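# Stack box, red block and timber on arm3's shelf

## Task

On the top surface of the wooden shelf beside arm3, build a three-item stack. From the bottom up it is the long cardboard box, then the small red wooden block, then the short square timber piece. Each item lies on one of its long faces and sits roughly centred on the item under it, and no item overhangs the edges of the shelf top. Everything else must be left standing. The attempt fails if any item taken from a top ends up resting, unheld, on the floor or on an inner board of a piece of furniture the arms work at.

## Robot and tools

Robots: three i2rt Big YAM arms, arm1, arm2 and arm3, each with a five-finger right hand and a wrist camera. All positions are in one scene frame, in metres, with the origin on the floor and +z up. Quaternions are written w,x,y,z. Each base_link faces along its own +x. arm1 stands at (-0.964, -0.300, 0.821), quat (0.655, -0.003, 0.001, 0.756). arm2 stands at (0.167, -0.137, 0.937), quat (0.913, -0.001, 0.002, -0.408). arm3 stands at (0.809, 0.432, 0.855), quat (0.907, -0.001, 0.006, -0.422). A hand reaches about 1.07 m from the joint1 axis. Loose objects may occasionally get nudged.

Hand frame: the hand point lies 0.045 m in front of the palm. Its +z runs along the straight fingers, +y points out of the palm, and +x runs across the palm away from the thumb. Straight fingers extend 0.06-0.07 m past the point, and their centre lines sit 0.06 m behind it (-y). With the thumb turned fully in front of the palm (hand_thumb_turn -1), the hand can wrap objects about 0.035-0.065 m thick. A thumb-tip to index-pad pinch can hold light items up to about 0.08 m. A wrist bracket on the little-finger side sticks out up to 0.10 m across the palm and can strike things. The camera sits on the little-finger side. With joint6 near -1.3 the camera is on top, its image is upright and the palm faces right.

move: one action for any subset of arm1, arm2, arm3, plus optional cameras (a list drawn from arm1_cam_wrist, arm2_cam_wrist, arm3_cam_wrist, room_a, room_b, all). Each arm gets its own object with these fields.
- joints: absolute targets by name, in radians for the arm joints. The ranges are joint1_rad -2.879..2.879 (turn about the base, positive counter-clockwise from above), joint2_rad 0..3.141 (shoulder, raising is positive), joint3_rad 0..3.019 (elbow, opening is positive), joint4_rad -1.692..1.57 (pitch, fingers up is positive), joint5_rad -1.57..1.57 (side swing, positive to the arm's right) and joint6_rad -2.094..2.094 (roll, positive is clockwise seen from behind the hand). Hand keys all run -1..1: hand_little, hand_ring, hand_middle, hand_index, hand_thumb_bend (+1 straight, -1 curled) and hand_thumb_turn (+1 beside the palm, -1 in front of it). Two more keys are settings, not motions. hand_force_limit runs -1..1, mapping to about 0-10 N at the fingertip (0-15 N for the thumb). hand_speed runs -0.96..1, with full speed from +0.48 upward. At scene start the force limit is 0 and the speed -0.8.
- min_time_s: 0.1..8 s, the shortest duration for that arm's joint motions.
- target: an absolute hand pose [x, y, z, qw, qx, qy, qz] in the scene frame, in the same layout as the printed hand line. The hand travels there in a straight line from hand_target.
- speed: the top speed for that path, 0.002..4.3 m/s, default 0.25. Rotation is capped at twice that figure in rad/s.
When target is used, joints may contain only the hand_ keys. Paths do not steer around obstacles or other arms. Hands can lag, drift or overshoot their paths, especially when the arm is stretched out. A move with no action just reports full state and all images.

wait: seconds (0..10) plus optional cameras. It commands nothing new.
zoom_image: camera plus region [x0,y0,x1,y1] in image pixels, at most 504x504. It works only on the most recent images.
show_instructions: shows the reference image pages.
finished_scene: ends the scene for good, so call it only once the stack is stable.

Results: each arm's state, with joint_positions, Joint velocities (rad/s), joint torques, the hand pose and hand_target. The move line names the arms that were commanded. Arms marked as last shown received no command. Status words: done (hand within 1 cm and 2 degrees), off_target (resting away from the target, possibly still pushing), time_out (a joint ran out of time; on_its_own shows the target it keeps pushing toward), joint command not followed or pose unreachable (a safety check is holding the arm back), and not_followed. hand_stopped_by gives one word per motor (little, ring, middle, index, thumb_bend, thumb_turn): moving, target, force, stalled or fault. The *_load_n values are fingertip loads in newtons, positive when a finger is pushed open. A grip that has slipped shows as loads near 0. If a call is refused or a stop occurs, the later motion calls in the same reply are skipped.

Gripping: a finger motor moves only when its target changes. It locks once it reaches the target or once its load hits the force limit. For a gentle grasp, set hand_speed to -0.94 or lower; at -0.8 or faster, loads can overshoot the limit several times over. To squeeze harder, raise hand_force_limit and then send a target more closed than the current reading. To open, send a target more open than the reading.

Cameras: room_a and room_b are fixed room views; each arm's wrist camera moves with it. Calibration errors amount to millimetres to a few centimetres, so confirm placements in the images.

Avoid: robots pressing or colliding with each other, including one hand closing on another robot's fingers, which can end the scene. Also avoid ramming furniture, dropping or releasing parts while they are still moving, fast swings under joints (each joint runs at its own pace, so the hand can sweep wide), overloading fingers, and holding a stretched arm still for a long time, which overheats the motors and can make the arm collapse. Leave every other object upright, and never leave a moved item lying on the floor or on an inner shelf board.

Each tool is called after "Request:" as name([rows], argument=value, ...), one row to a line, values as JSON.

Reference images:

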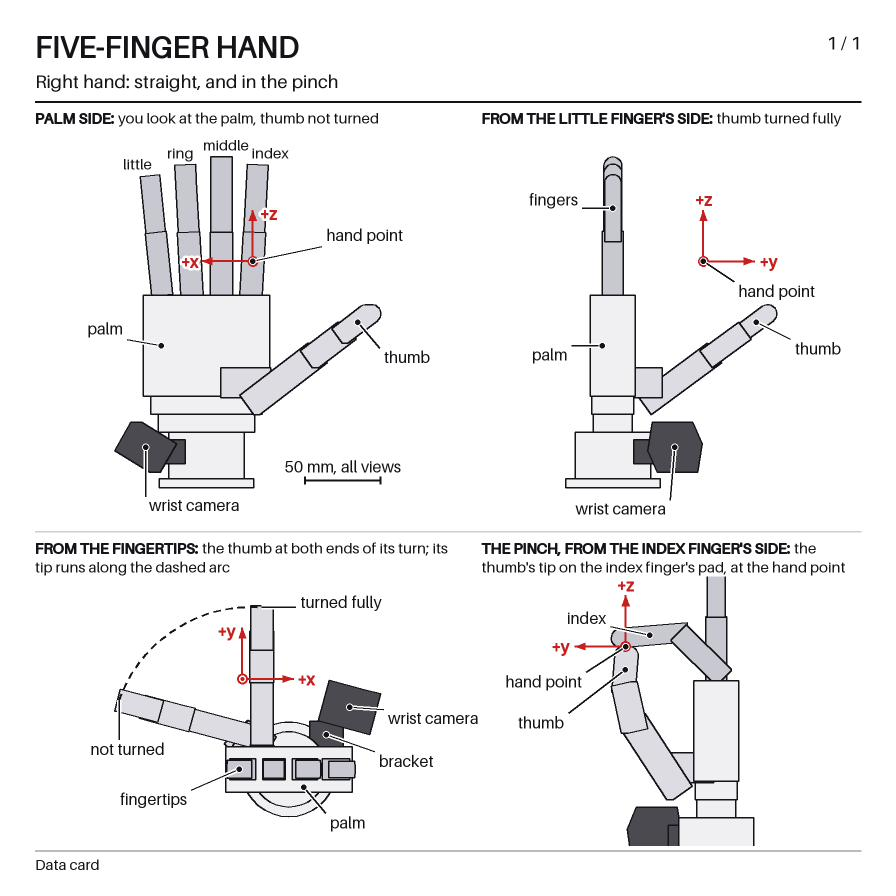

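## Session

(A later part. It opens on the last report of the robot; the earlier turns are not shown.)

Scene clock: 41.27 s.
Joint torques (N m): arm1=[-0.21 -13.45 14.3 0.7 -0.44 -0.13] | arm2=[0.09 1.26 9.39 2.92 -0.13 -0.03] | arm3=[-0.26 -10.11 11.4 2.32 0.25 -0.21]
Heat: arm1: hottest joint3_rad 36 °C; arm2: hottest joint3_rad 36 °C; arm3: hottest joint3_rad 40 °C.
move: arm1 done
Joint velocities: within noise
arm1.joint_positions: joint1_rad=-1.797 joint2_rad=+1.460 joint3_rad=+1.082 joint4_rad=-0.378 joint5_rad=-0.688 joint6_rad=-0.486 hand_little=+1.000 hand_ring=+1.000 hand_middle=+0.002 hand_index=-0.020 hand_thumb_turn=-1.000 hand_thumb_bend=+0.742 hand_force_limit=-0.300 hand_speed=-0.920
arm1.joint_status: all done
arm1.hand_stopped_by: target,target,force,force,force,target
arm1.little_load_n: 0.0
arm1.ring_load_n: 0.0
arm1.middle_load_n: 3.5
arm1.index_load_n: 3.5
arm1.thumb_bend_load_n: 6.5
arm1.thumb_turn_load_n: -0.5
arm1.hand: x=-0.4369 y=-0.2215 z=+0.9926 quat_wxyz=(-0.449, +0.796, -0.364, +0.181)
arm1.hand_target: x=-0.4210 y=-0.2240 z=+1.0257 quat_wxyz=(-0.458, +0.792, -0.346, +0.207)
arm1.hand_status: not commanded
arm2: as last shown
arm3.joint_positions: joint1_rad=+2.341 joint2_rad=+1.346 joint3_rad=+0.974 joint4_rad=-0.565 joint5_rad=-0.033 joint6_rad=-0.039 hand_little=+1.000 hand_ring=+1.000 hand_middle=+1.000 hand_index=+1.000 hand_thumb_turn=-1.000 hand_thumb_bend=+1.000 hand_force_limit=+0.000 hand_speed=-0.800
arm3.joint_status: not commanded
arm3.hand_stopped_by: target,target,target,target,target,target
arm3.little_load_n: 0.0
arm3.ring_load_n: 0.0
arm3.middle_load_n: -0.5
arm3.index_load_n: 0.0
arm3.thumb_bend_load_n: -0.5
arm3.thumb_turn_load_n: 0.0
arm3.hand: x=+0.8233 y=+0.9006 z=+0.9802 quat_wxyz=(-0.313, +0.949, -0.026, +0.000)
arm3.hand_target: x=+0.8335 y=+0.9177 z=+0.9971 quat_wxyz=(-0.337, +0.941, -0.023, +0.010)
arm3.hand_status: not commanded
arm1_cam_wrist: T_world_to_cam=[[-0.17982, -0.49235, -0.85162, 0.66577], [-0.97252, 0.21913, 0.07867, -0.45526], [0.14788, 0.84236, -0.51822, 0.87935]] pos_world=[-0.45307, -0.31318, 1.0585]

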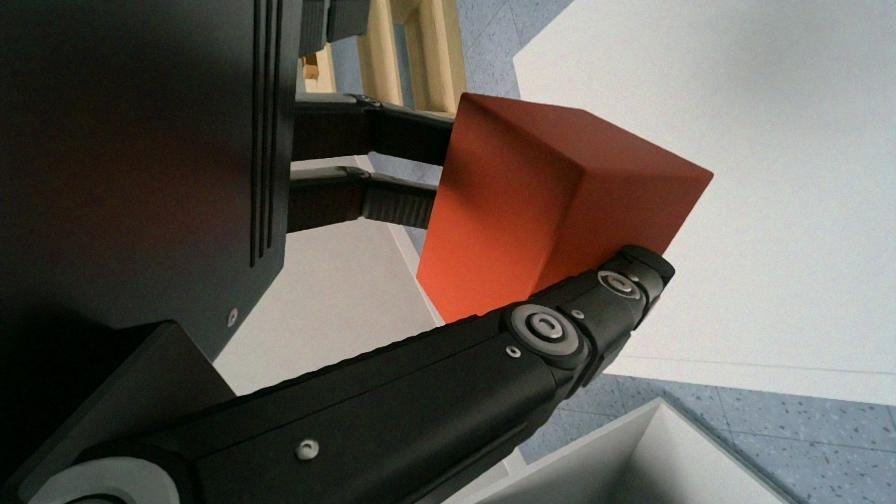

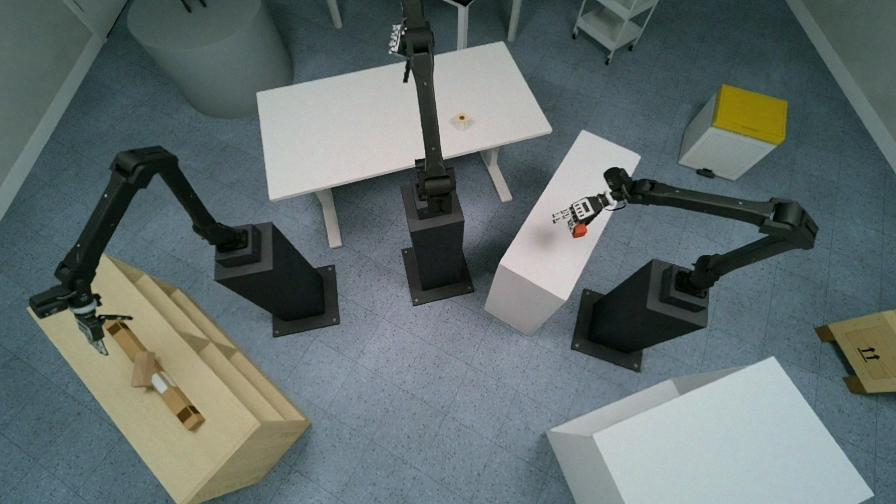

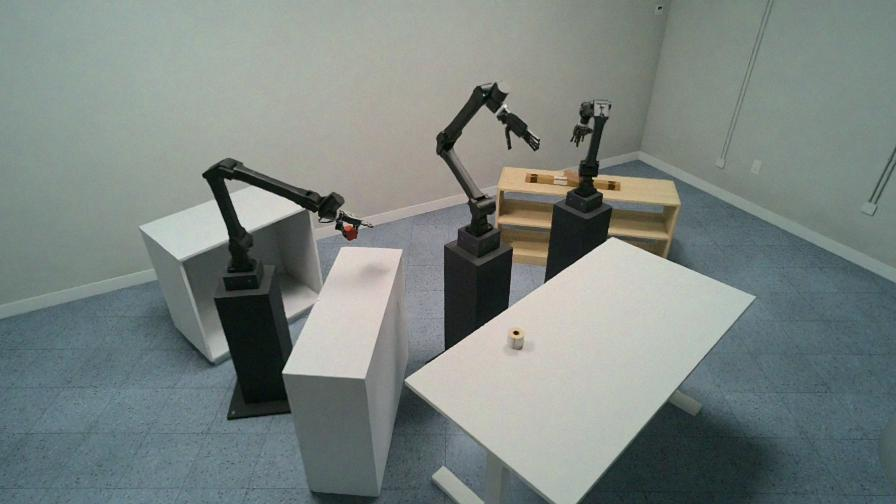

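Request:
move(arm1={"target": [-0.40, -0.272, 0.925, 0.4700, -0.7523, 0.3916, -0.2447], "speed": 0.12}, cameras=["arm1_cam_wrist", "room_b"])

Request:
zoom_image(camera="room_b", region=[270, 190, 430, 400])

Scene clock: 44.03 s.
Joint torques (N m): arm1=[-0.73 -13.1 8.58 2.17 -0.43 0.07] | arm2=[-0.03 1.44 9.24 3.04 -0.15 -0.07] | arm3=[-0.26 -10.17 11.43 2.32 0.25 -0.21]
Heat: arm1: hottest joint2_rad 36 °C; arm2: hottest joint3_rad 36 °C; arm3: hottest joint3_rad 40 °C.
move: arm1 done
Joint velocities: within noise
arm1.joint_positions: joint1_rad=-1.880 joint2_rad=+1.590 joint3_rad=+0.965 joint4_rad=-0.006 joint5_rad=-0.688 joint6_rad=-0.422 hand_little=+1.000 hand_ring=+1.000 hand_middle=+0.002 hand_index=-0.020 hand_thumb_turn=-1.000 hand_thumb_bend=+0.742 hand_force_limit=-0.300 hand_speed=-0.920
arm1.joint_status: not commanded
arm1.hand_stopped_by: target,target,force,force,force,target
arm1.little_load_n: 0.0
arm1.ring_load_n: 0.0
arm1.middle_load_n: 3.0
arm1.index_load_n: 3.0
arm1.thumb_bend_load_n: 7.0
arm1.thumb_turn_load_n: -1.0
arm1.hand: x=-0.4049 y=-0.2670 z=+0.9218 quat_wxyz=(-0.465, +0.758, -0.391, +0.237)
arm1.hand_target: x=-0.4006 y=-0.2736 z=+0.9248 quat_wxyz=(-0.470, +0.751, -0.393, +0.245)
arm1.hand_status: done (0.008 m and 1.2 deg from the pose sent, 0.092 m and 9.6 deg at the start)
arm2, arm3: as last shown
arm2.index_load_n: -0.5
arm3.ring_load_n: -0.5
arm3.middle_load_n: 0.0
arm3.thumb_bend_load_n: 0.0
arm1_cam_wrist: T_world_to_cam=[[-0.15578, -0.44904, -0.87983, 0.63626], [-0.94486, 0.32749, 0.00015, -0.29605], [0.28806, 0.83133, -0.47529, 0.89051]] pos_world=[-0.43713, -0.35765, 0.9831]

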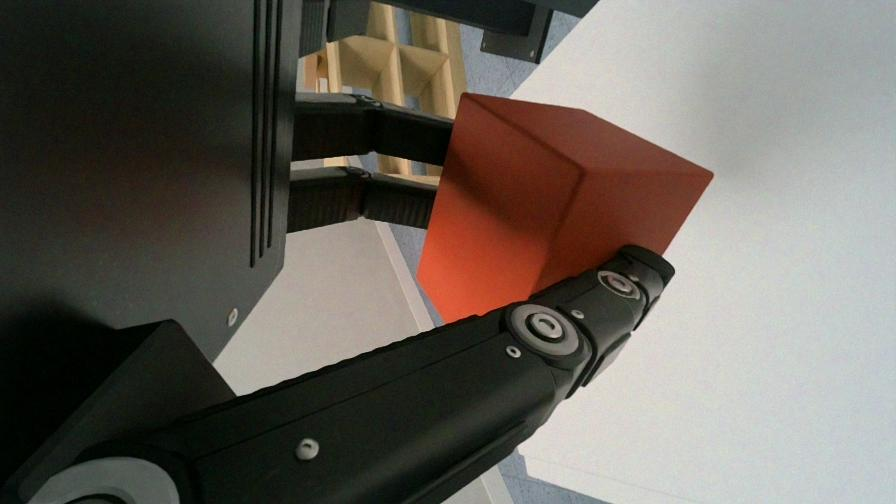

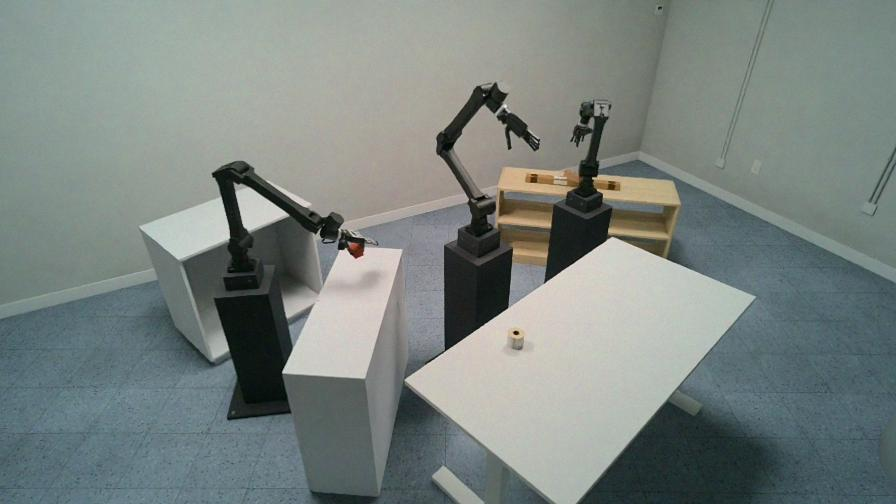

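Scaled by 2.400.

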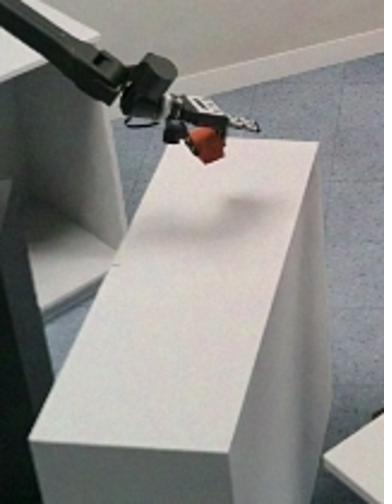

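Request:
move(arm1={"target": [-0.41, -0.275, 0.845, 0.4700, -0.7523, 0.3916, -0.2447], "speed": 0.08}, cameras=["arm1_cam_wrist", "room_b", "room_a"])

Request:
zoom_image(camera="room_b", region=[320, 220, 400, 300])

Request:
zoom_image(camera="room_a", region=[500, 130, 660, 290])

Scene clock: 46.50 s.
Joint torques (N m): arm1=[-1.08 -13.57 7.2 2.15 -0.48 0] | arm2=[-0.32 1.2 9.24 2.96 -0.11 -0.06] | arm3=[-0.21 -10.11 11.43 2.3 0.25 -0.21]
Heat: arm1: hottest joint2_rad 36 °C; arm2: hottest joint3_rad 36 °C; arm3: hottest joint3_rad 40 °C.
move: arm1 off_target
Joint velocities: within noise
arm1.joint_positions: joint1_rad=-1.880 joint2_rad=+1.725 joint3_rad=+0.870 joint4_rad=+0.221 joint5_rad=-0.695 joint6_rad=-0.421 hand_little=+1.000 hand_ring=+1.000 hand_middle=+0.002 hand_index=-0.020 hand_thumb_turn=-1.000 hand_thumb_bend=+0.742 hand_force_limit=-0.300 hand_speed=-0.920
arm1.joint_status: not commanded
arm1.hand_stopped_by: target,target,force,force,force,target
arm1.little_load_n: -0.5
arm1.ring_load_n: 0.0
arm1.middle_load_n: 3.0
arm1.index_load_n: 3.5
arm1.thumb_bend_load_n: 7.0
arm1.thumb_turn_load_n: -0.5
arm1.hand: x=-0.4145 y=-0.2647 z=+0.8435 quat_wxyz=(-0.467, +0.758, -0.390, +0.234)
arm1.hand_target: x=-0.4104 y=-0.2728 z=+0.8460 quat_wxyz=(-0.470, +0.753, -0.390, +0.244)
arm1.hand_status: off_target (0.011 m and 1.5 deg from the pose sent, 0.077 m and 1.2 deg at the start)
arm2, arm3: as last shown
arm2.index_load_n: 0.0
arm3.ring_load_n: 0.0
pictures: arm1_cam_wrist, room_a, room_b
arm1_cam_wrist: T_world_to_cam=[[-0.15679, -0.44516, -0.88162, 0.56894], [-0.94623, 0.32347, 0.00495, -0.3115], [0.28297, 0.83499, -0.47194, 0.85028]] pos_world=[-0.44615, -0.35595, 0.90441]

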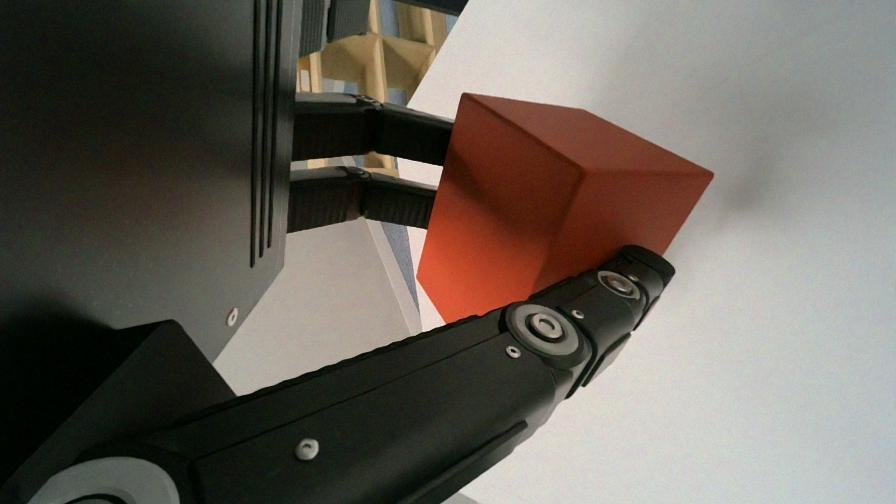

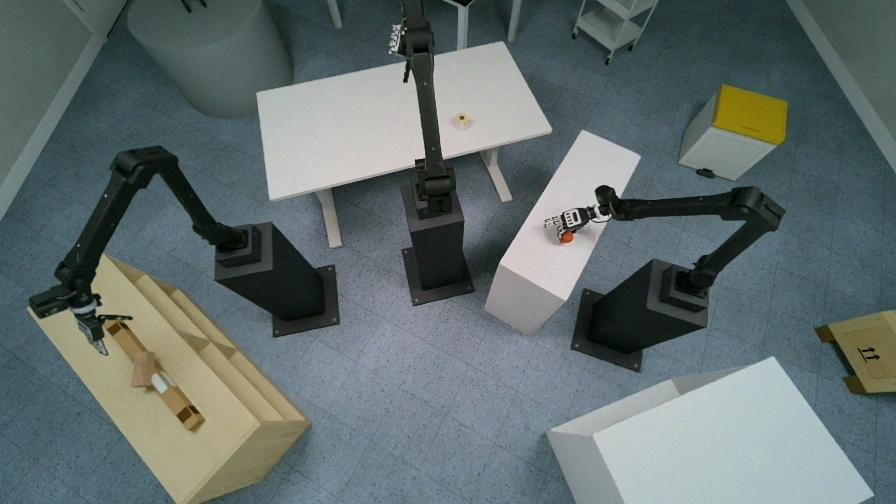

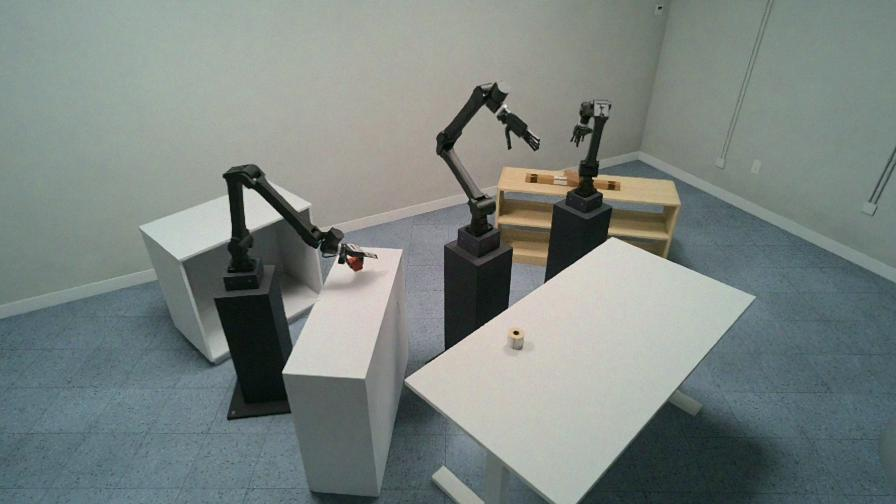

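Scaled by 6.300.

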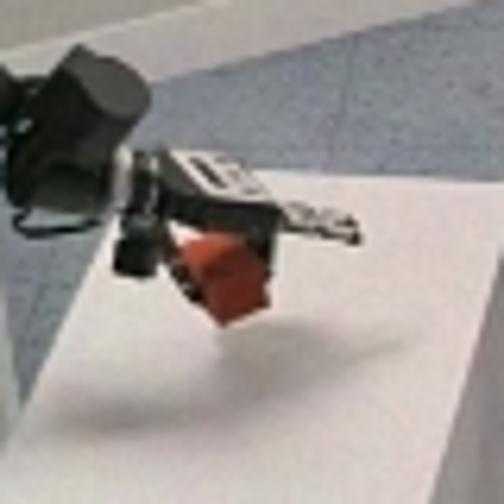

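Scaled by 3.150.

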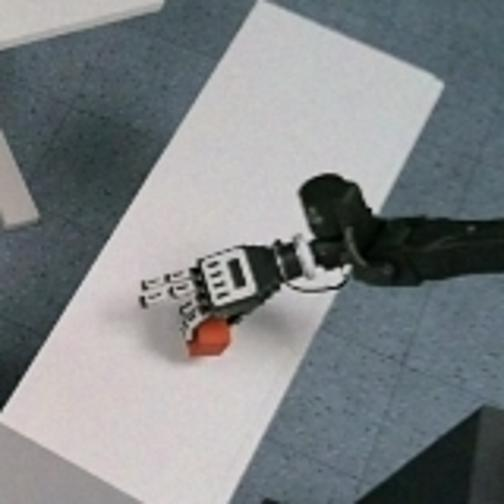

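Request:
move(arm1={"target": [-0.41, -0.280, 0.828, 0.4542, -0.7619, 0.3966, -0.2364], "speed": 0.05}, cameras=["room_b"])

Request:
zoom_image(camera="room_b", region=[320, 220, 400, 300])

Scene clock: 48.17 s.
Joint torques (N m): arm1=[-1.03 -13.68 8.36 0.92 -0.14 -0.13] | arm2=[-0.5 1.26 9.37 2.93 -0.15 -0.06] | arm3=[-0.26 -10.05 11.41 2.3 0.25 -0.21]
Heat: arm1: hottest joint2_rad 36 °C; arm2: hottest joint3_rad 37 °C; arm3: hottest joint3_rad 41 °C.
move: arm1 off_target
Joint velocities: within noise
arm1.joint_positions: joint1_rad=-1.886 joint2_rad=+1.759 joint3_rad=+0.870 joint4_rad=+0.221 joint5_rad=-0.688 joint6_rad=-0.440 hand_little=+1.000 hand_ring=+1.000 hand_middle=+0.002 hand_index=-0.020 hand_thumb_turn=-1.000 hand_thumb_bend=+0.742 hand_force_limit=-0.300 hand_speed=-0.920
arm1.joint_status: not commanded
arm1.hand_stopped_by: target,target,force,force,force,target
arm1.little_load_n: 0.0
arm1.ring_load_n: 0.0
arm1.middle_load_n: 3.5
arm1.index_load_n: 3.5
arm1.thumb_bend_load_n: 7.0
arm1.thumb_turn_load_n: -0.5
arm1.hand: x=-0.4173 y=-0.2697 z=+0.8252 quat_wxyz=(-0.457, +0.763, -0.395, +0.228)
arm1.hand_target: x=-0.4105 y=-0.2801 z=+0.8273 quat_wxyz=(-0.454, +0.762, -0.397, +0.236)
arm1.hand_status: off_target (0.013 m and 1.1 deg from the pose sent, 0.022 m and 1.7 deg at the start)
arm2, arm3: as last shown

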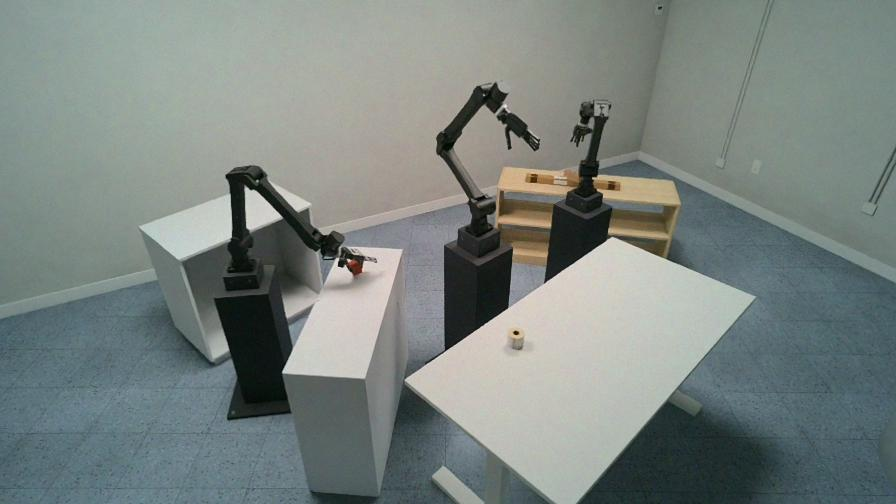

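Scaled by 6.300.

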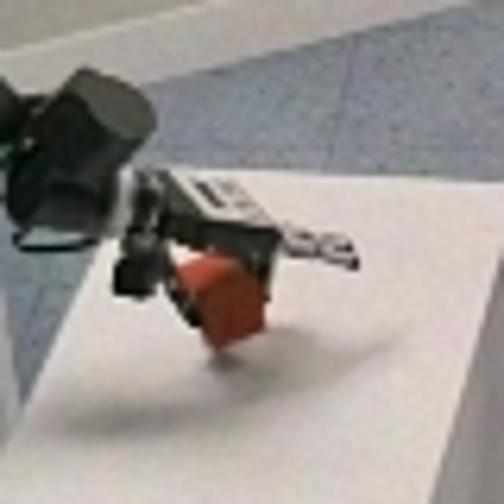

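Request:
move(arm1={"target": [-0.41, -0.280, 0.815, 0.4542, -0.7619, 0.3966, -0.2364], "speed": 0.04}, cameras=["room_b", "arm1_cam_wrist"])

Request:
zoom_image(camera="room_b", region=[320, 220, 400, 300])

Scene clock: 49.63 s.
Joint torques (N m): arm1=[-1.03 -13.68 7.65 2.09 -0.15 -0.13] | arm2=[-0.44 2.14 9.22 3.06 -0.14 -0.04] | arm3=[-0.26 -10.05 11.41 2.3 0.25 -0.22]
Heat: arm1: hottest joint2_rad 36 °C; arm2: hottest joint3_rad 37 °C; arm3: hottest joint3_rad 41 °C.
move: arm1 off_target
Joint velocities: within noise
arm1.joint_positions: joint1_rad=-1.886 joint2_rad=+1.786 joint3_rad=+0.870 joint4_rad=+0.225 joint5_rad=-0.688 joint6_rad=-0.440 hand_little=+1.000 hand_ring=+1.000 hand_middle=+0.002 hand_index=-0.020 hand_thumb_turn=-1.000 hand_thumb_bend=+0.742 hand_force_limit=-0.300 hand_speed=-0.920
arm1.joint_status: not commanded
arm1.hand_stopped_by: target,target,force,force,force,target
arm1.little_load_n: 0.0
arm1.ring_load_n: -0.5
arm1.middle_load_n: 3.5
arm1.index_load_n: 3.5
arm1.thumb_bend_load_n: 6.5
arm1.thumb_turn_load_n: -1.0
arm1.hand: x=-0.4203 y=-0.2692 z=+0.8115 quat_wxyz=(-0.454, +0.765, -0.401, +0.218)
arm1.hand_target: x=-0.4103 y=-0.2799 z=+0.8154 quat_wxyz=(-0.454, +0.762, -0.397, +0.236)
arm1.hand_status: off_target (0.015 m and 2.2 deg from the pose sent, 0.016 m and 1.1 deg at the start)
arm2, arm3: as last shown
pictures: arm1_cam_wrist, room_b
arm1_cam_wrist: T_world_to_cam=[[-0.19923, -0.45171, -0.86964, 0.5085], [-0.94439, 0.32538, 0.04735, -0.34857], [0.26158, 0.83071, -0.49142, 0.84621]] pos_world=[-0.44923, -0.35985, 0.87456]

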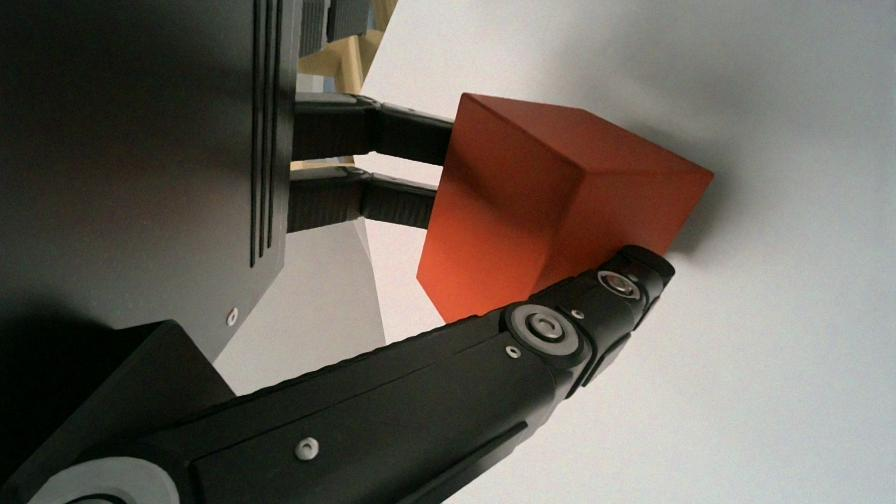

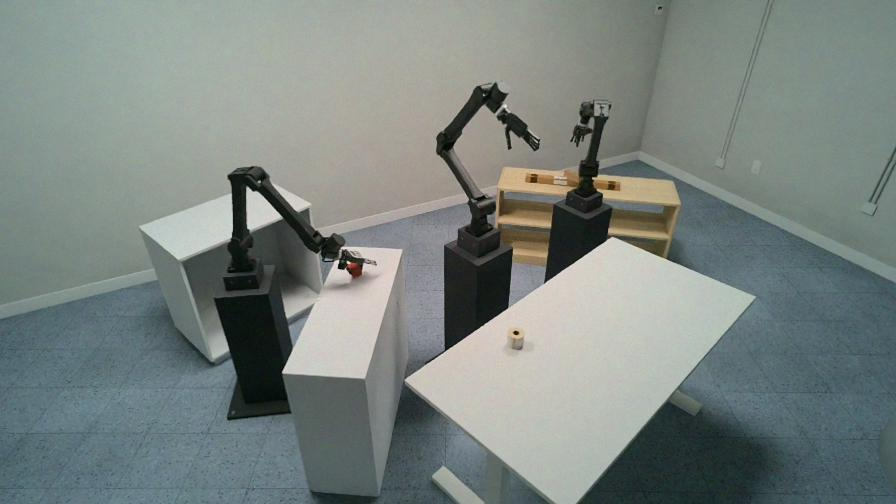

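Scaled by 6.300.

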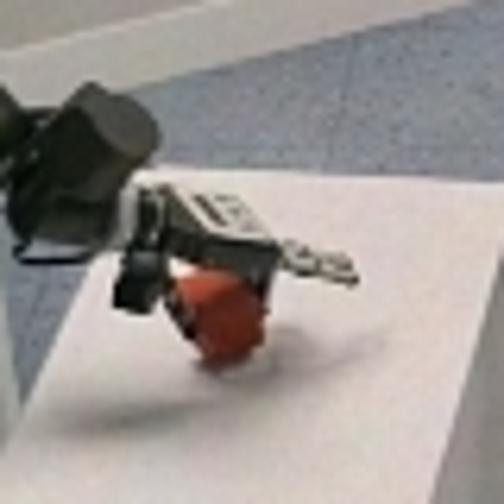

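Request:
move(arm1={"target": [-0.41, -0.280, 0.805, 0.4503, -0.7684, 0.3840, -0.2439], "speed": 0.04}, cameras=["room_b"])

Request:
zoom_image(camera="room_b", region=[320, 220, 400, 300])

Scene clock: 51.83 s.
Joint torques (N m): arm1=[-0.62 -13.74 6.97 2.09 -0.15 -0.14] | arm2=[0.09 1.67 9.22 2.92 -0.13 -0.02] | arm3=[-0.21 -10.17 11.41 2.3 0.25 -0.22]
Heat: arm1: hottest joint2_rad 36 °C; arm2: hottest joint3_rad 37 °C; arm3: hottest joint3_rad 41 °C.
move: arm1 off_target
Joint velocities: within noise
arm1.joint_positions: joint1_rad=-1.886 joint2_rad=+1.805 joint3_rad=+0.870 joint4_rad=+0.252 joint5_rad=-0.685 joint6_rad=-0.470 hand_little=+1.000 hand_ring=+1.000 hand_middle=+0.002 hand_index=-0.020 hand_thumb_turn=-1.000 hand_thumb_bend=+0.742 hand_force_limit=-0.300 hand_speed=-0.920
arm1.joint_status: not commanded
arm1.hand_stopped_by: target,target,force,force,force,target
arm1.little_load_n: 0.0
arm1.ring_load_n: 0.0
arm1.middle_load_n: 3.5
arm1.index_load_n: 3.0
arm1.thumb_bend_load_n: 7.0
arm1.thumb_turn_load_n: -0.5
arm1.hand: x=-0.4168 y=-0.2719 z=+0.8046 quat_wxyz=(-0.451, +0.770, -0.388, +0.229)
arm1.hand_target: x=-0.4102 y=-0.2799 z=+0.8055 quat_wxyz=(-0.450, +0.768, -0.384, +0.244)
arm1.hand_status: off_target (0.011 m and 1.8 deg from the pose sent, 0.016 m and 3.6 deg at the start)
arm2, arm3: as last shown

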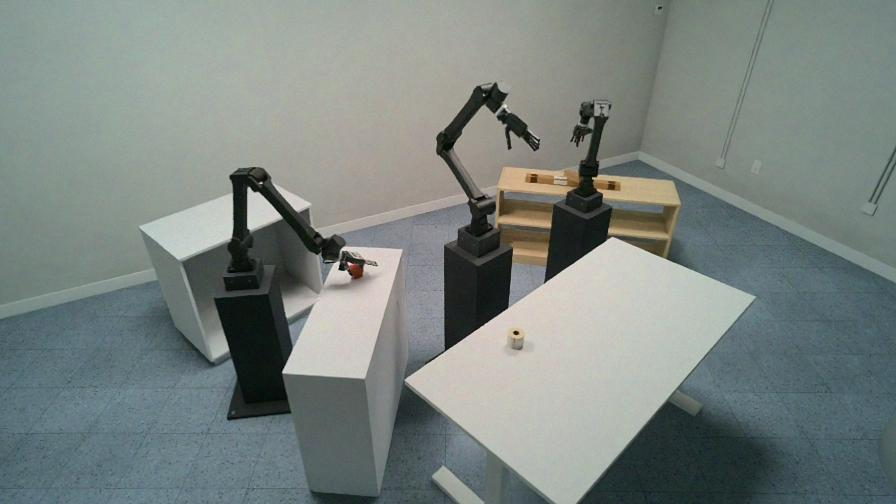

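Scaled by 6.300.

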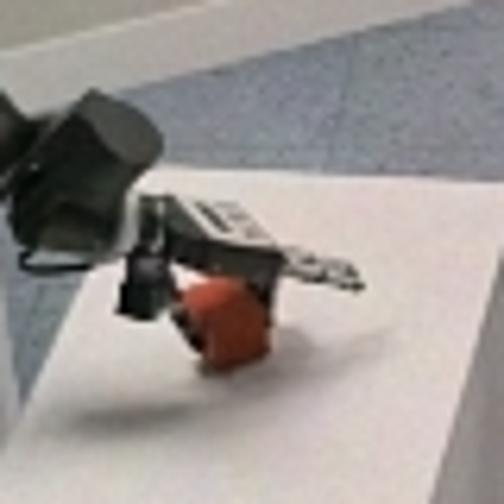

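Request:
move(arm1={"target": [-0.41, -0.280, 0.794, 0.4503, -0.7684, 0.3840, -0.2439], "speed": 0.04}, cameras=["room_b", "arm1_cam_wrist"])

Request:
zoom_image(camera="room_b", region=[320, 220, 400, 300])

Scene clock: 53.07 s.
Joint torques (N m): arm1=[-0.62 -12.92 6.58 2.02 -0.13 -0.13] | arm2=[-0.21 1.08 9.17 2.95 -0.16 -0.03] | arm3=[-0.21 -10.17 11.41 2.29 0.25 -0.21]
Heat: arm1: hottest joint2_rad 36 °C; arm2: hottest joint3_rad 37 °C; arm3: hottest joint3_rad 41 °C.
move: arm1 off_target
Joint velocities: within noise
arm1.joint_positions: joint1_rad=-1.886 joint2_rad=+1.820 joint3_rad=+0.870 joint4_rad=+0.286 joint5_rad=-0.685 joint6_rad=-0.463 hand_little=+1.000 hand_ring=+1.000 hand_middle=+0.002 hand_index=-0.020 hand_thumb_turn=-1.000 hand_thumb_bend=+0.742 hand_force_limit=-0.300 hand_speed=-0.920
arm1.joint_status: not commanded
arm1.hand_stopped_by: target,target,force,force,force,target
arm1.little_load_n: 0.0
arm1.ring_load_n: 0.0
arm1.middle_load_n: 3.5
arm1.index_load_n: 3.5
arm1.thumb_bend_load_n: 6.5
arm1.thumb_turn_load_n: -0.5
arm1.hand: x=-0.4128 y=-0.2723 z=+0.8014 quat_wxyz=(-0.454, +0.768, -0.386, +0.235)
arm1.hand_target: x=-0.4105 y=-0.2795 z=+0.7941 quat_wxyz=(-0.451, +0.767, -0.387, +0.242)
arm1.hand_status: off_target (0.011 m and 1.1 deg from the pose sent, 0.015 m and 1.8 deg at the start)
arm2.joint_positions: joint1_rad=-0.063 joint2_rad=+0.581 joint3_rad=+1.425 joint4_rad=-1.407 joint5_rad=-0.282 joint6_rad=-1.105 hand_little=+1.000 hand_ring=+1.000 hand_middle=+1.000 hand_index=+1.000 hand_thumb_turn=+1.000 hand_thumb_bend=+1.000 hand_force_limit=+0.000 hand_speed=-0.800
arm2.joint_status: not commanded
arm2.hand_stopped_by: target,target,target,target,target,target
arm2.little_load_n: 0.0
arm2.ring_load_n: 0.0
arm2.middle_load_n: 0.0
arm2.index_load_n: 0.0
arm2.thumb_bend_load_n: 0.0
arm2.thumb_turn_load_n: 0.0
arm2.hand: x=+0.3022 y=-0.2819 z=+1.4264 quat_wxyz=(-0.016, +0.715, -0.496, +0.492)
arm2.hand_target: x=+0.3020 y=-0.2816 z=+1.4365 quat_wxyz=(-0.013, +0.712, -0.491, +0.502)
arm2.hand_status: not commanded
arm3: as last shown
pictures: arm1_cam_wrist, room_b
arm1_cam_wrist: T_world_to_cam=[[-0.16146, -0.47324, -0.86601, 0.50669], [-0.94824, 0.31753, 0.00327, -0.30829], [0.27344, 0.82172, -0.50001, 0.85114]] pos_world=[-0.44326, -0.36172, 0.86539]

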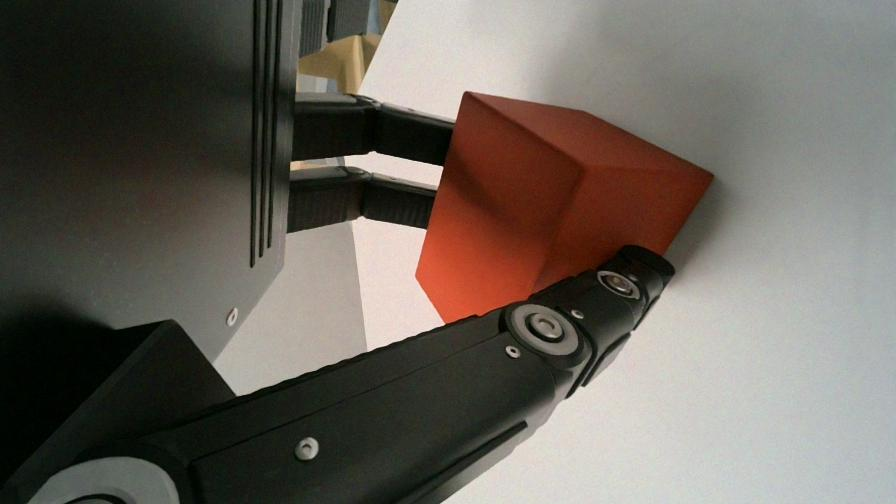

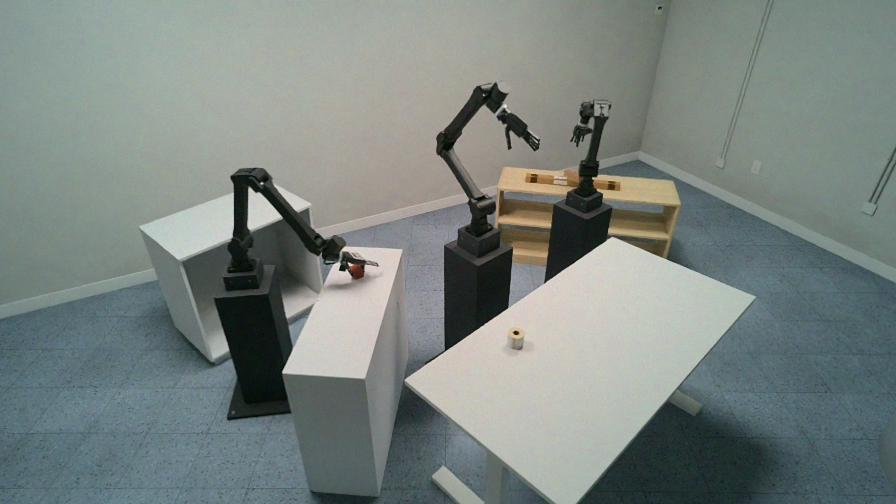

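Scaled by 6.300.

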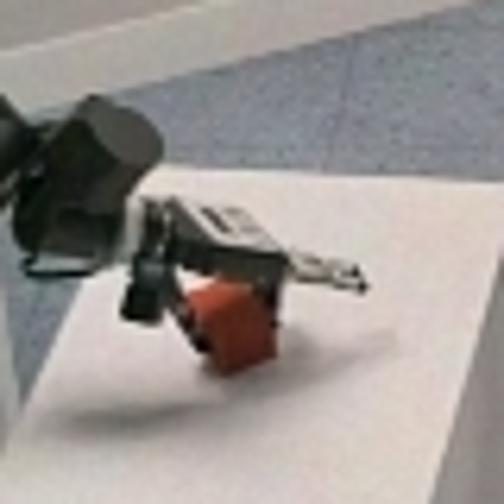

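Request:
move(arm1={"target": [-0.41, -0.280, 0.801, 0.4503, -0.7684, 0.3840, -0.2439], "speed": 0.03})

Request:
move(arm1={"joints": {"hand_speed": -0.85, "hand_index": 0.5, "hand_middle": 0.5, "hand_thumb_bend": 1.0}}, cameras=["room_b", "arm1_cam_wrist"])

Request:
zoom_image(camera="room_b", region=[320, 220, 400, 300])

Scene clock: 54.40 s.
Joint torques (N m): arm1=[-0.67 -14.27 6.79 1.36 -0.14 -0.2] | arm2=[0.03 1.61 9.18 2.78 -0.11 -0.04] | arm3=[-0.21 -10.05 11.41 2.29 0.25 -0.21]
Heat: arm1: hottest joint2_rad 36 °C; arm2: hottest joint3_rad 37 °C; arm3: hottest joint3_rad 41 °C.
move: arm1 done
Joint velocities: within noise
arm1.joint_positions: joint1_rad=-1.886 joint2_rad=+1.820 joint3_rad=+0.870 joint4_rad=+0.286 joint5_rad=-0.685 joint6_rad=-0.463 hand_little=+1.000 hand_ring=+1.000 hand_middle=+0.002 hand_index=-0.020 hand_thumb_turn=-1.000 hand_thumb_bend=+0.742 hand_force_limit=-0.300 hand_speed=-0.920
arm1.joint_status: not commanded
arm1.hand_stopped_by: target,target,force,force,force,target
arm1.little_load_n: 0.0
arm1.ring_load_n: 0.0
arm1.middle_load_n: 4.0
arm1.index_load_n: 3.5
arm1.thumb_bend_load_n: 6.5
arm1.thumb_turn_load_n: -1.0
arm1.hand: x=-0.4128 y=-0.2723 z=+0.8014 quat_wxyz=(-0.454, +0.768, -0.386, +0.235)
arm1.hand_target: x=-0.4101 y=-0.2799 z=+0.8010 quat_wxyz=(-0.450, +0.768, -0.384, +0.244)
arm1.hand_status: done (0.008 m and 1.1 deg from the pose sent, 0.008 m and 1.1 deg at the start)
arm2, arm3: as last shown
pictures: none

Scene clock: 56.13 s.
Joint torques (N m): arm1=[-0.67 -14.27 6.79 1.36 -0.13 -0.16] | arm2=[-0.15 1.08 9.32 2.89 -0.14 -0.03] | arm3=[-0.26 -10.17 11.41 2.32 0.25 -0.21]
Heat: arm1: hottest joint2_rad 36 °C; arm2: hottest joint3_rad 37 °C; arm3: hottest joint3_rad 41 °C.
move: arm1 done
Joint velocities: within noise
arm1.joint_positions: joint1_rad=-1.886 joint2_rad=+1.820 joint3_rad=+0.870 joint4_rad=+0.286 joint5_rad=-0.685 joint6_rad=-0.468 hand_little=+1.000 hand_ring=+1.000 hand_middle=+0.500 hand_index=+0.500 hand_thumb_turn=-1.000 hand_thumb_bend=+1.000 hand_force_limit=-0.300 hand_speed=-0.850
arm1.joint_status: all done
arm1.hand_stopped_by: target,target,target,target,target,target
arm1.little_load_n: 0.0
arm1.ring_load_n: 0.0
arm1.middle_load_n: 0.0
arm1.index_load_n: 0.0
arm1.thumb_bend_load_n: 0.0
arm1.thumb_turn_load_n: 0.0
arm1.hand: x=-0.4127 y=-0.2725 z=+0.8013 quat_wxyz=(-0.454, +0.769, -0.385, +0.236)
arm1.hand_target: x=-0.4101 y=-0.2799 z=+0.8010 quat_wxyz=(-0.450, +0.768, -0.384, +0.244)
arm1.hand_status: not commanded
arm2: as last shown
arm3.joint_positions: joint1_rad=+2.341 joint2_rad=+1.346 joint3_rad=+0.974 joint4_rad=-0.565 joint5_rad=-0.033 joint6_rad=-0.039 hand_little=+1.000 hand_ring=+1.000 hand_middle=+1.000 hand_index=+1.000 hand_thumb_turn=-1.000 hand_thumb_bend=+1.000 hand_force_limit=+0.000 hand_speed=-0.800
arm3.joint_status: not commanded
arm3.hand_stopped_by: target,target,target,target,target,target
arm3.little_load_n: 0.0
arm3.ring_load_n: 0.0
arm3.middle_load_n: 0.0
arm3.index_load_n: 0.0
arm3.thumb_bend_load_n: 0.0
arm3.thumb_turn_load_n: 0.0
arm3.hand: x=+0.8233 y=+0.9006 z=+0.9802 quat_wxyz=(-0.313, +0.949, -0.026, +0.000)
arm3.hand_target: x=+0.8335 y=+0.9177 z=+0.9971 quat_wxyz=(-0.337, +0.941, -0.023, +0.010)
arm3.hand_status: not commanded
pictures: arm1_cam_wrist, room_b
arm1_cam_wrist: T_world_to_cam=[[-0.15831, -0.47638, -0.86487, 0.50602], [-0.94896, 0.31538, -0.00001, -0.30643], [0.27277, 0.82073, -0.50199, 0.85231]] pos_world=[-0.44317, -0.36181, 0.86549]

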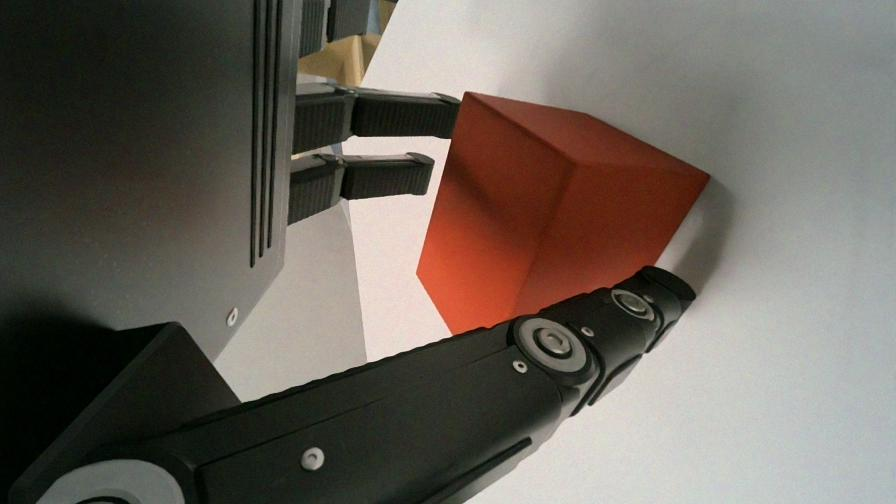

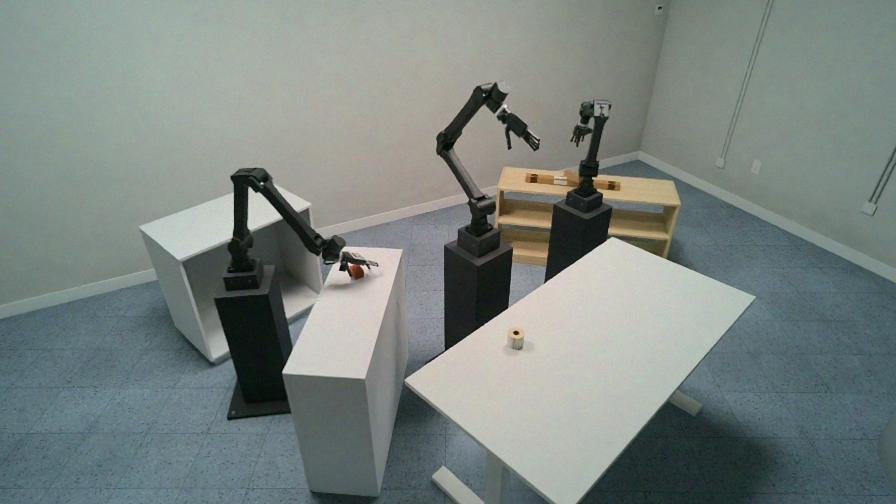

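Scaled by 6.300.

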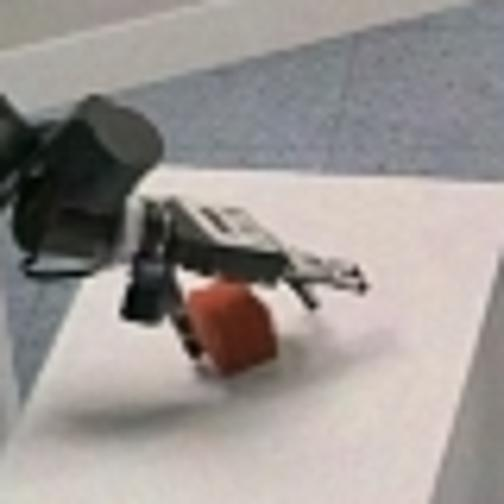

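Request:
move(arm1={"target": [-0.405, -0.275, 0.97, 0.4503, -0.7684, 0.3840, -0.2439], "speed": 0.15}, arm2={"joints": {"hand_thumb_turn": -1.0, "hand_index": 0.5, "hand_middle": 0.5}})

Request:
move(arm1={"joints": {"joint1_rad": 0.0, "joint2_rad": 0.8, "joint3_rad": 1.2, "joint4_rad": -0.8}, "min_time_s": 4}, arm2={"joints": {"joint1_rad": -2.03, "joint5_rad": 0.0, "joint6_rad": 0.0}, "min_time_s": 4}, cameras=["room_a"])

Scene clock: 65.03 s.
Joint torques (N m): arm1=[0.38 -13.45 13.09 0.7 -0.11 -0.07] | arm2=[0.03 0.91 9.28 3.02 -0.1 -0.06] | arm3=[-0.32 -10.05 11.41 2.3 0.26 -0.22]
Heat: arm1: hottest joint2_rad 36 °C; arm2: hottest joint3_rad 37 °C; arm3: hottest joint3_rad 42 °C.
move: arm1 off_target; arm2 done
Joint velocities: within noise
arm1.joint_positions: joint1_rad=-1.886 joint2_rad=+1.526 joint3_rad=+0.993 joint4_rad=-0.165 joint5_rad=-0.678 joint6_rad=-0.468 hand_little=+1.000 hand_ring=+1.000 hand_middle=+0.500 hand_index=+0.500 hand_thumb_turn=-1.000 hand_thumb_bend=+1.000 hand_force_limit=-0.300 hand_speed=-0.850
arm1.joint_status: not commanded
arm1.hand_stopped_by: target,target,target,target,target,target
arm1.little_load_n: 0.0
arm1.ring_load_n: 0.0
arm1.middle_load_n: 0.0
arm1.index_load_n: 0.0
arm1.thumb_bend_load_n: 0.0
arm1.thumb_turn_load_n: 0.0
arm1.hand: x=-0.4208 y=-0.2715 z=+0.9441 quat_wxyz=(-0.447, +0.771, -0.395, +0.224)
arm1.hand_target: x=-0.4047 y=-0.2752 z=+0.9694 quat_wxyz=(-0.450, +0.768, -0.384, +0.244)
arm1.hand_status: off_target (0.031 m and 2.6 deg from the pose sent, 0.169 m and 1.0 deg at the start)
arm2.joint_positions: joint1_rad=-0.063 joint2_rad=+0.581 joint3_rad=+1.425 joint4_rad=-1.407 joint5_rad=-0.282 joint6_rad=-1.105 hand_little=+1.000 hand_ring=+1.000 hand_middle=+0.500 hand_index=+0.500 hand_thumb_turn=-1.000 hand_thumb_bend=+1.000 hand_force_limit=+0.000 hand_speed=-0.800
arm2.joint_status: all done
arm2.hand_stopped_by: target,target,target,target,target,target
arm2.little_load_n: 0.0
arm2.ring_load_n: 0.0
arm2.middle_load_n: 0.0
arm2.index_load_n: 0.0
arm2.thumb_bend_load_n: 0.0
arm2.thumb_turn_load_n: 0.0
arm2.hand: x=+0.3022 y=-0.2819 z=+1.4264 quat_wxyz=(-0.016, +0.715, -0.496, +0.492)
arm2.hand_target: x=+0.3020 y=-0.2816 z=+1.4365 quat_wxyz=(-0.013, +0.712, -0.491, +0.502)
arm2.hand_status: not commanded
arm3: as last shown
arm3.thumb_bend_load_n: -0.5
pictures: none

Scene clock: 69.73 s.
Joint torques (N m): arm1=[1.73 -3.25 14.42 0.83 -0.12 -0.07] | arm2=[-0.85 1.38 9.29 3.04 0.08 0.21] | arm3=[-0.26 -10.05 11.38 2.32 0.25 -0.22]
Heat: arm1: hottest joint3_rad 37 °C; arm2: hottest joint3_rad 37 °C; arm3: hottest joint3_rad 42 °C.
move: arm1 done; arm2 done
Joint velocities: within noise
arm1.joint_positions: joint1_rad=-0.015 joint2_rad=+0.803 joint3_rad=+1.146 joint4_rad=-0.786 joint5_rad=-0.675 joint6_rad=-0.468 hand_little=+1.000 hand_ring=+1.000 hand_middle=+0.500 hand_index=+0.500 hand_thumb_turn=-1.000 hand_thumb_bend=+1.000 hand_force_limit=-0.300 hand_speed=-0.850
arm1.joint_status: all done
arm1.hand_stopped_by: target,target,target,target,target,target
arm1.little_load_n: 0.0
arm1.ring_load_n: 0.0
arm1.middle_load_n: 0.0
arm1.index_load_n: 0.0
arm1.thumb_bend_load_n: 0.0
arm1.thumb_turn_load_n: 0.5
arm1.hand: x=-1.1294 y=+0.0260 z=+1.2389 quat_wxyz=(-0.542, +0.713, +0.404, -0.190)
arm1.hand_target: x=-1.1333 y=+0.0219 z=+1.2663 quat_wxyz=(-0.557, +0.697, +0.412, -0.185)
arm1.hand_status: not commanded
arm2.joint_positions: joint1_rad=-2.020 joint2_rad=+0.581 joint3_rad=+1.425 joint4_rad=-1.407 joint5_rad=-0.003 joint6_rad=-0.019 hand_little=+1.000 hand_ring=+1.000 hand_middle=+0.500 hand_index=+0.500 hand_thumb_turn=-1.000 hand_thumb_bend=+1.000 hand_force_limit=+0.000 hand_speed=-0.800
arm2.joint_status: all done
arm2.hand_stopped_by: target,target,target,target,target,target
arm2.little_load_n: 0.0
arm2.ring_load_n: -0.5
arm2.middle_load_n: 0.0
arm2.index_load_n: 0.0
arm2.thumb_bend_load_n: 0.0
arm2.thumb_turn_load_n: 0.0
arm2.hand: x=-0.0065 y=-0.2182 z=+1.4240 quat_wxyz=(+0.294, -0.519, -0.705, +0.385)
arm2.hand_target: x=-0.0071 y=-0.2173 z=+1.4344 quat_wxyz=(+0.300, -0.525, -0.692, +0.394)
arm2.hand_status: not commanded
arm3: as last shown
arm3.thumb_bend_load_n: 0.0

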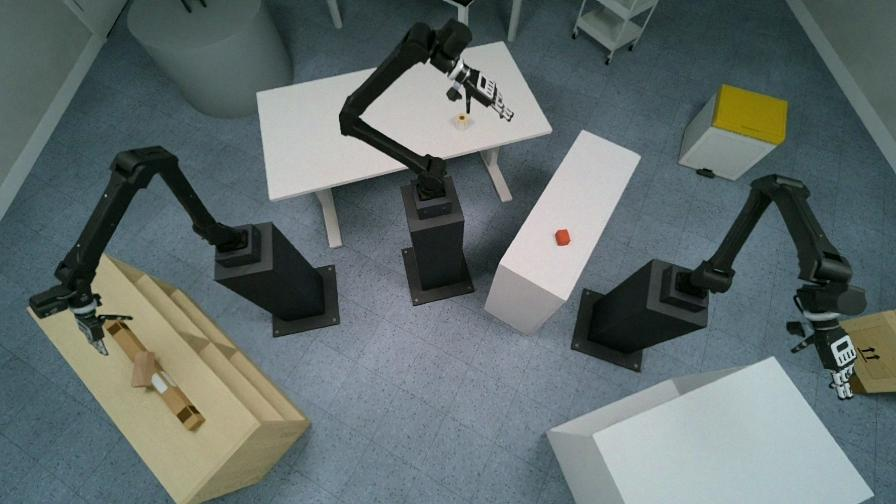

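Request:
move(arm2={"target": [-0.40, -0.29, 0.95, 0.2217, -0.3690, -0.7736, 0.4649], "speed": 0.2}, cameras=["arm2_cam_wrist", "room_a"])

Scene clock: 74.10 s.
Joint torques (N m): arm1=[1.73 -3.31 14.41 0.83 -0.12 -0.08] | arm2=[-0.79 -14.68 10.17 3.44 -0.44 -0.26] | arm3=[-0.26 -10.11 11.43 2.3 0.25 -0.22]
Heat: arm1: hottest joint3_rad 38 °C; arm2: hottest joint3_rad 37 °C; arm3: hottest joint3_rad 42 °C.
move: arm2 off_target
Joint velocities: within noise
arm1, arm3: as last shown
arm1.little_load_n: -0.5
arm1.thumb_turn_load_n: 0.0
arm2.joint_positions: joint1_rad=-2.207 joint2_rad=+1.773 joint3_rad=+0.873 joint4_rad=+0.263 joint5_rad=-0.517 joint6_rad=-0.290 hand_little=+1.000 hand_ring=+1.000 hand_middle=+0.500 hand_index=+0.500 hand_thumb_turn=-1.000 hand_thumb_bend=+1.000 hand_force_limit=+0.000 hand_speed=-0.800
arm2.joint_status: not commanded
arm2.hand_stopped_by: target,target,target,target,target,target
arm2.little_load_n: 0.0
arm2.ring_load_n: 0.0
arm2.middle_load_n: 0.0
arm2.index_load_n: 0.0
arm2.thumb_bend_load_n: 0.0
arm2.thumb_turn_load_n: 0.0
arm2.hand: x=-0.3736 y=-0.2942 z=+0.9335 quat_wxyz=(+0.193, -0.387, -0.780, +0.453)
arm2.hand_target: x=-0.3960 y=-0.2922 z=+0.9465 quat_wxyz=(+0.216, -0.370, -0.776, +0.463)
arm2.hand_status: off_target (0.031 m and 4.1 deg from the pose sent, 0.620 m and 22.6 deg at the start)
arm2_cam_wrist: T_world_to_cam=[[0.29701, 0.50724, -0.809, 1.00909], [0.94782, -0.25942, 0.18532, 0.09936], [-0.11588, -0.82183, -0.55783, 0.34985]] pos_world=[-0.35335, -0.19856, 0.9931]

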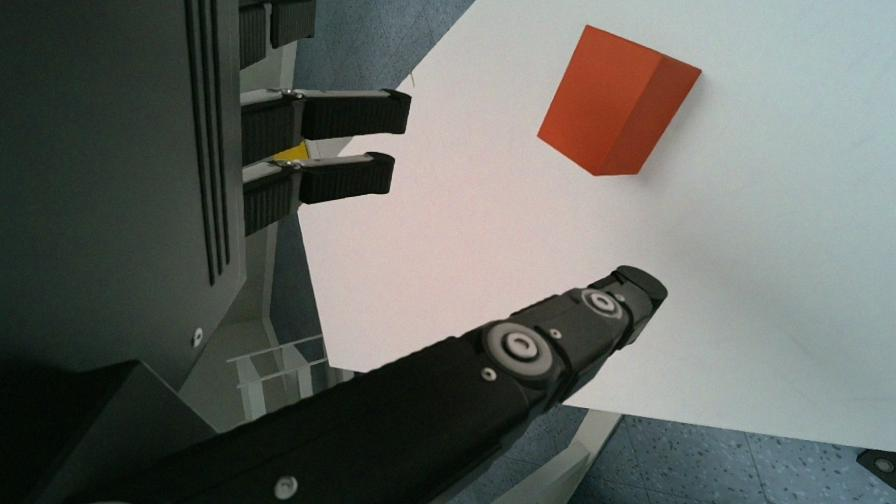

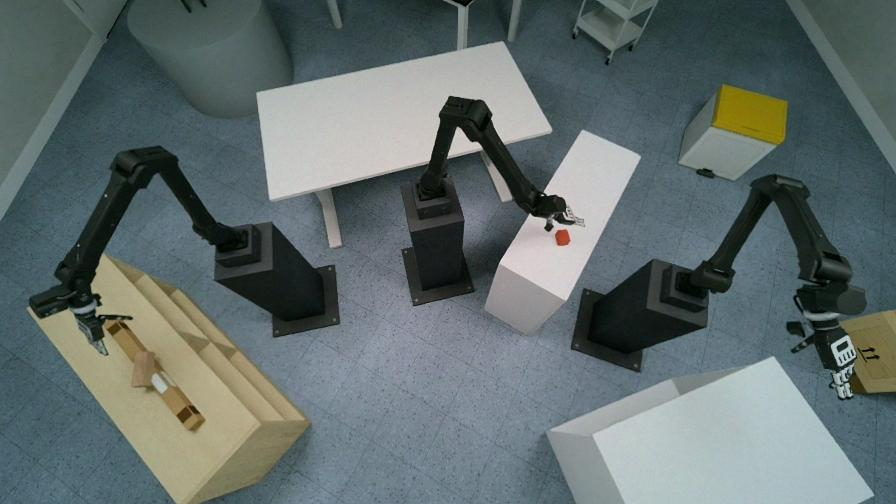

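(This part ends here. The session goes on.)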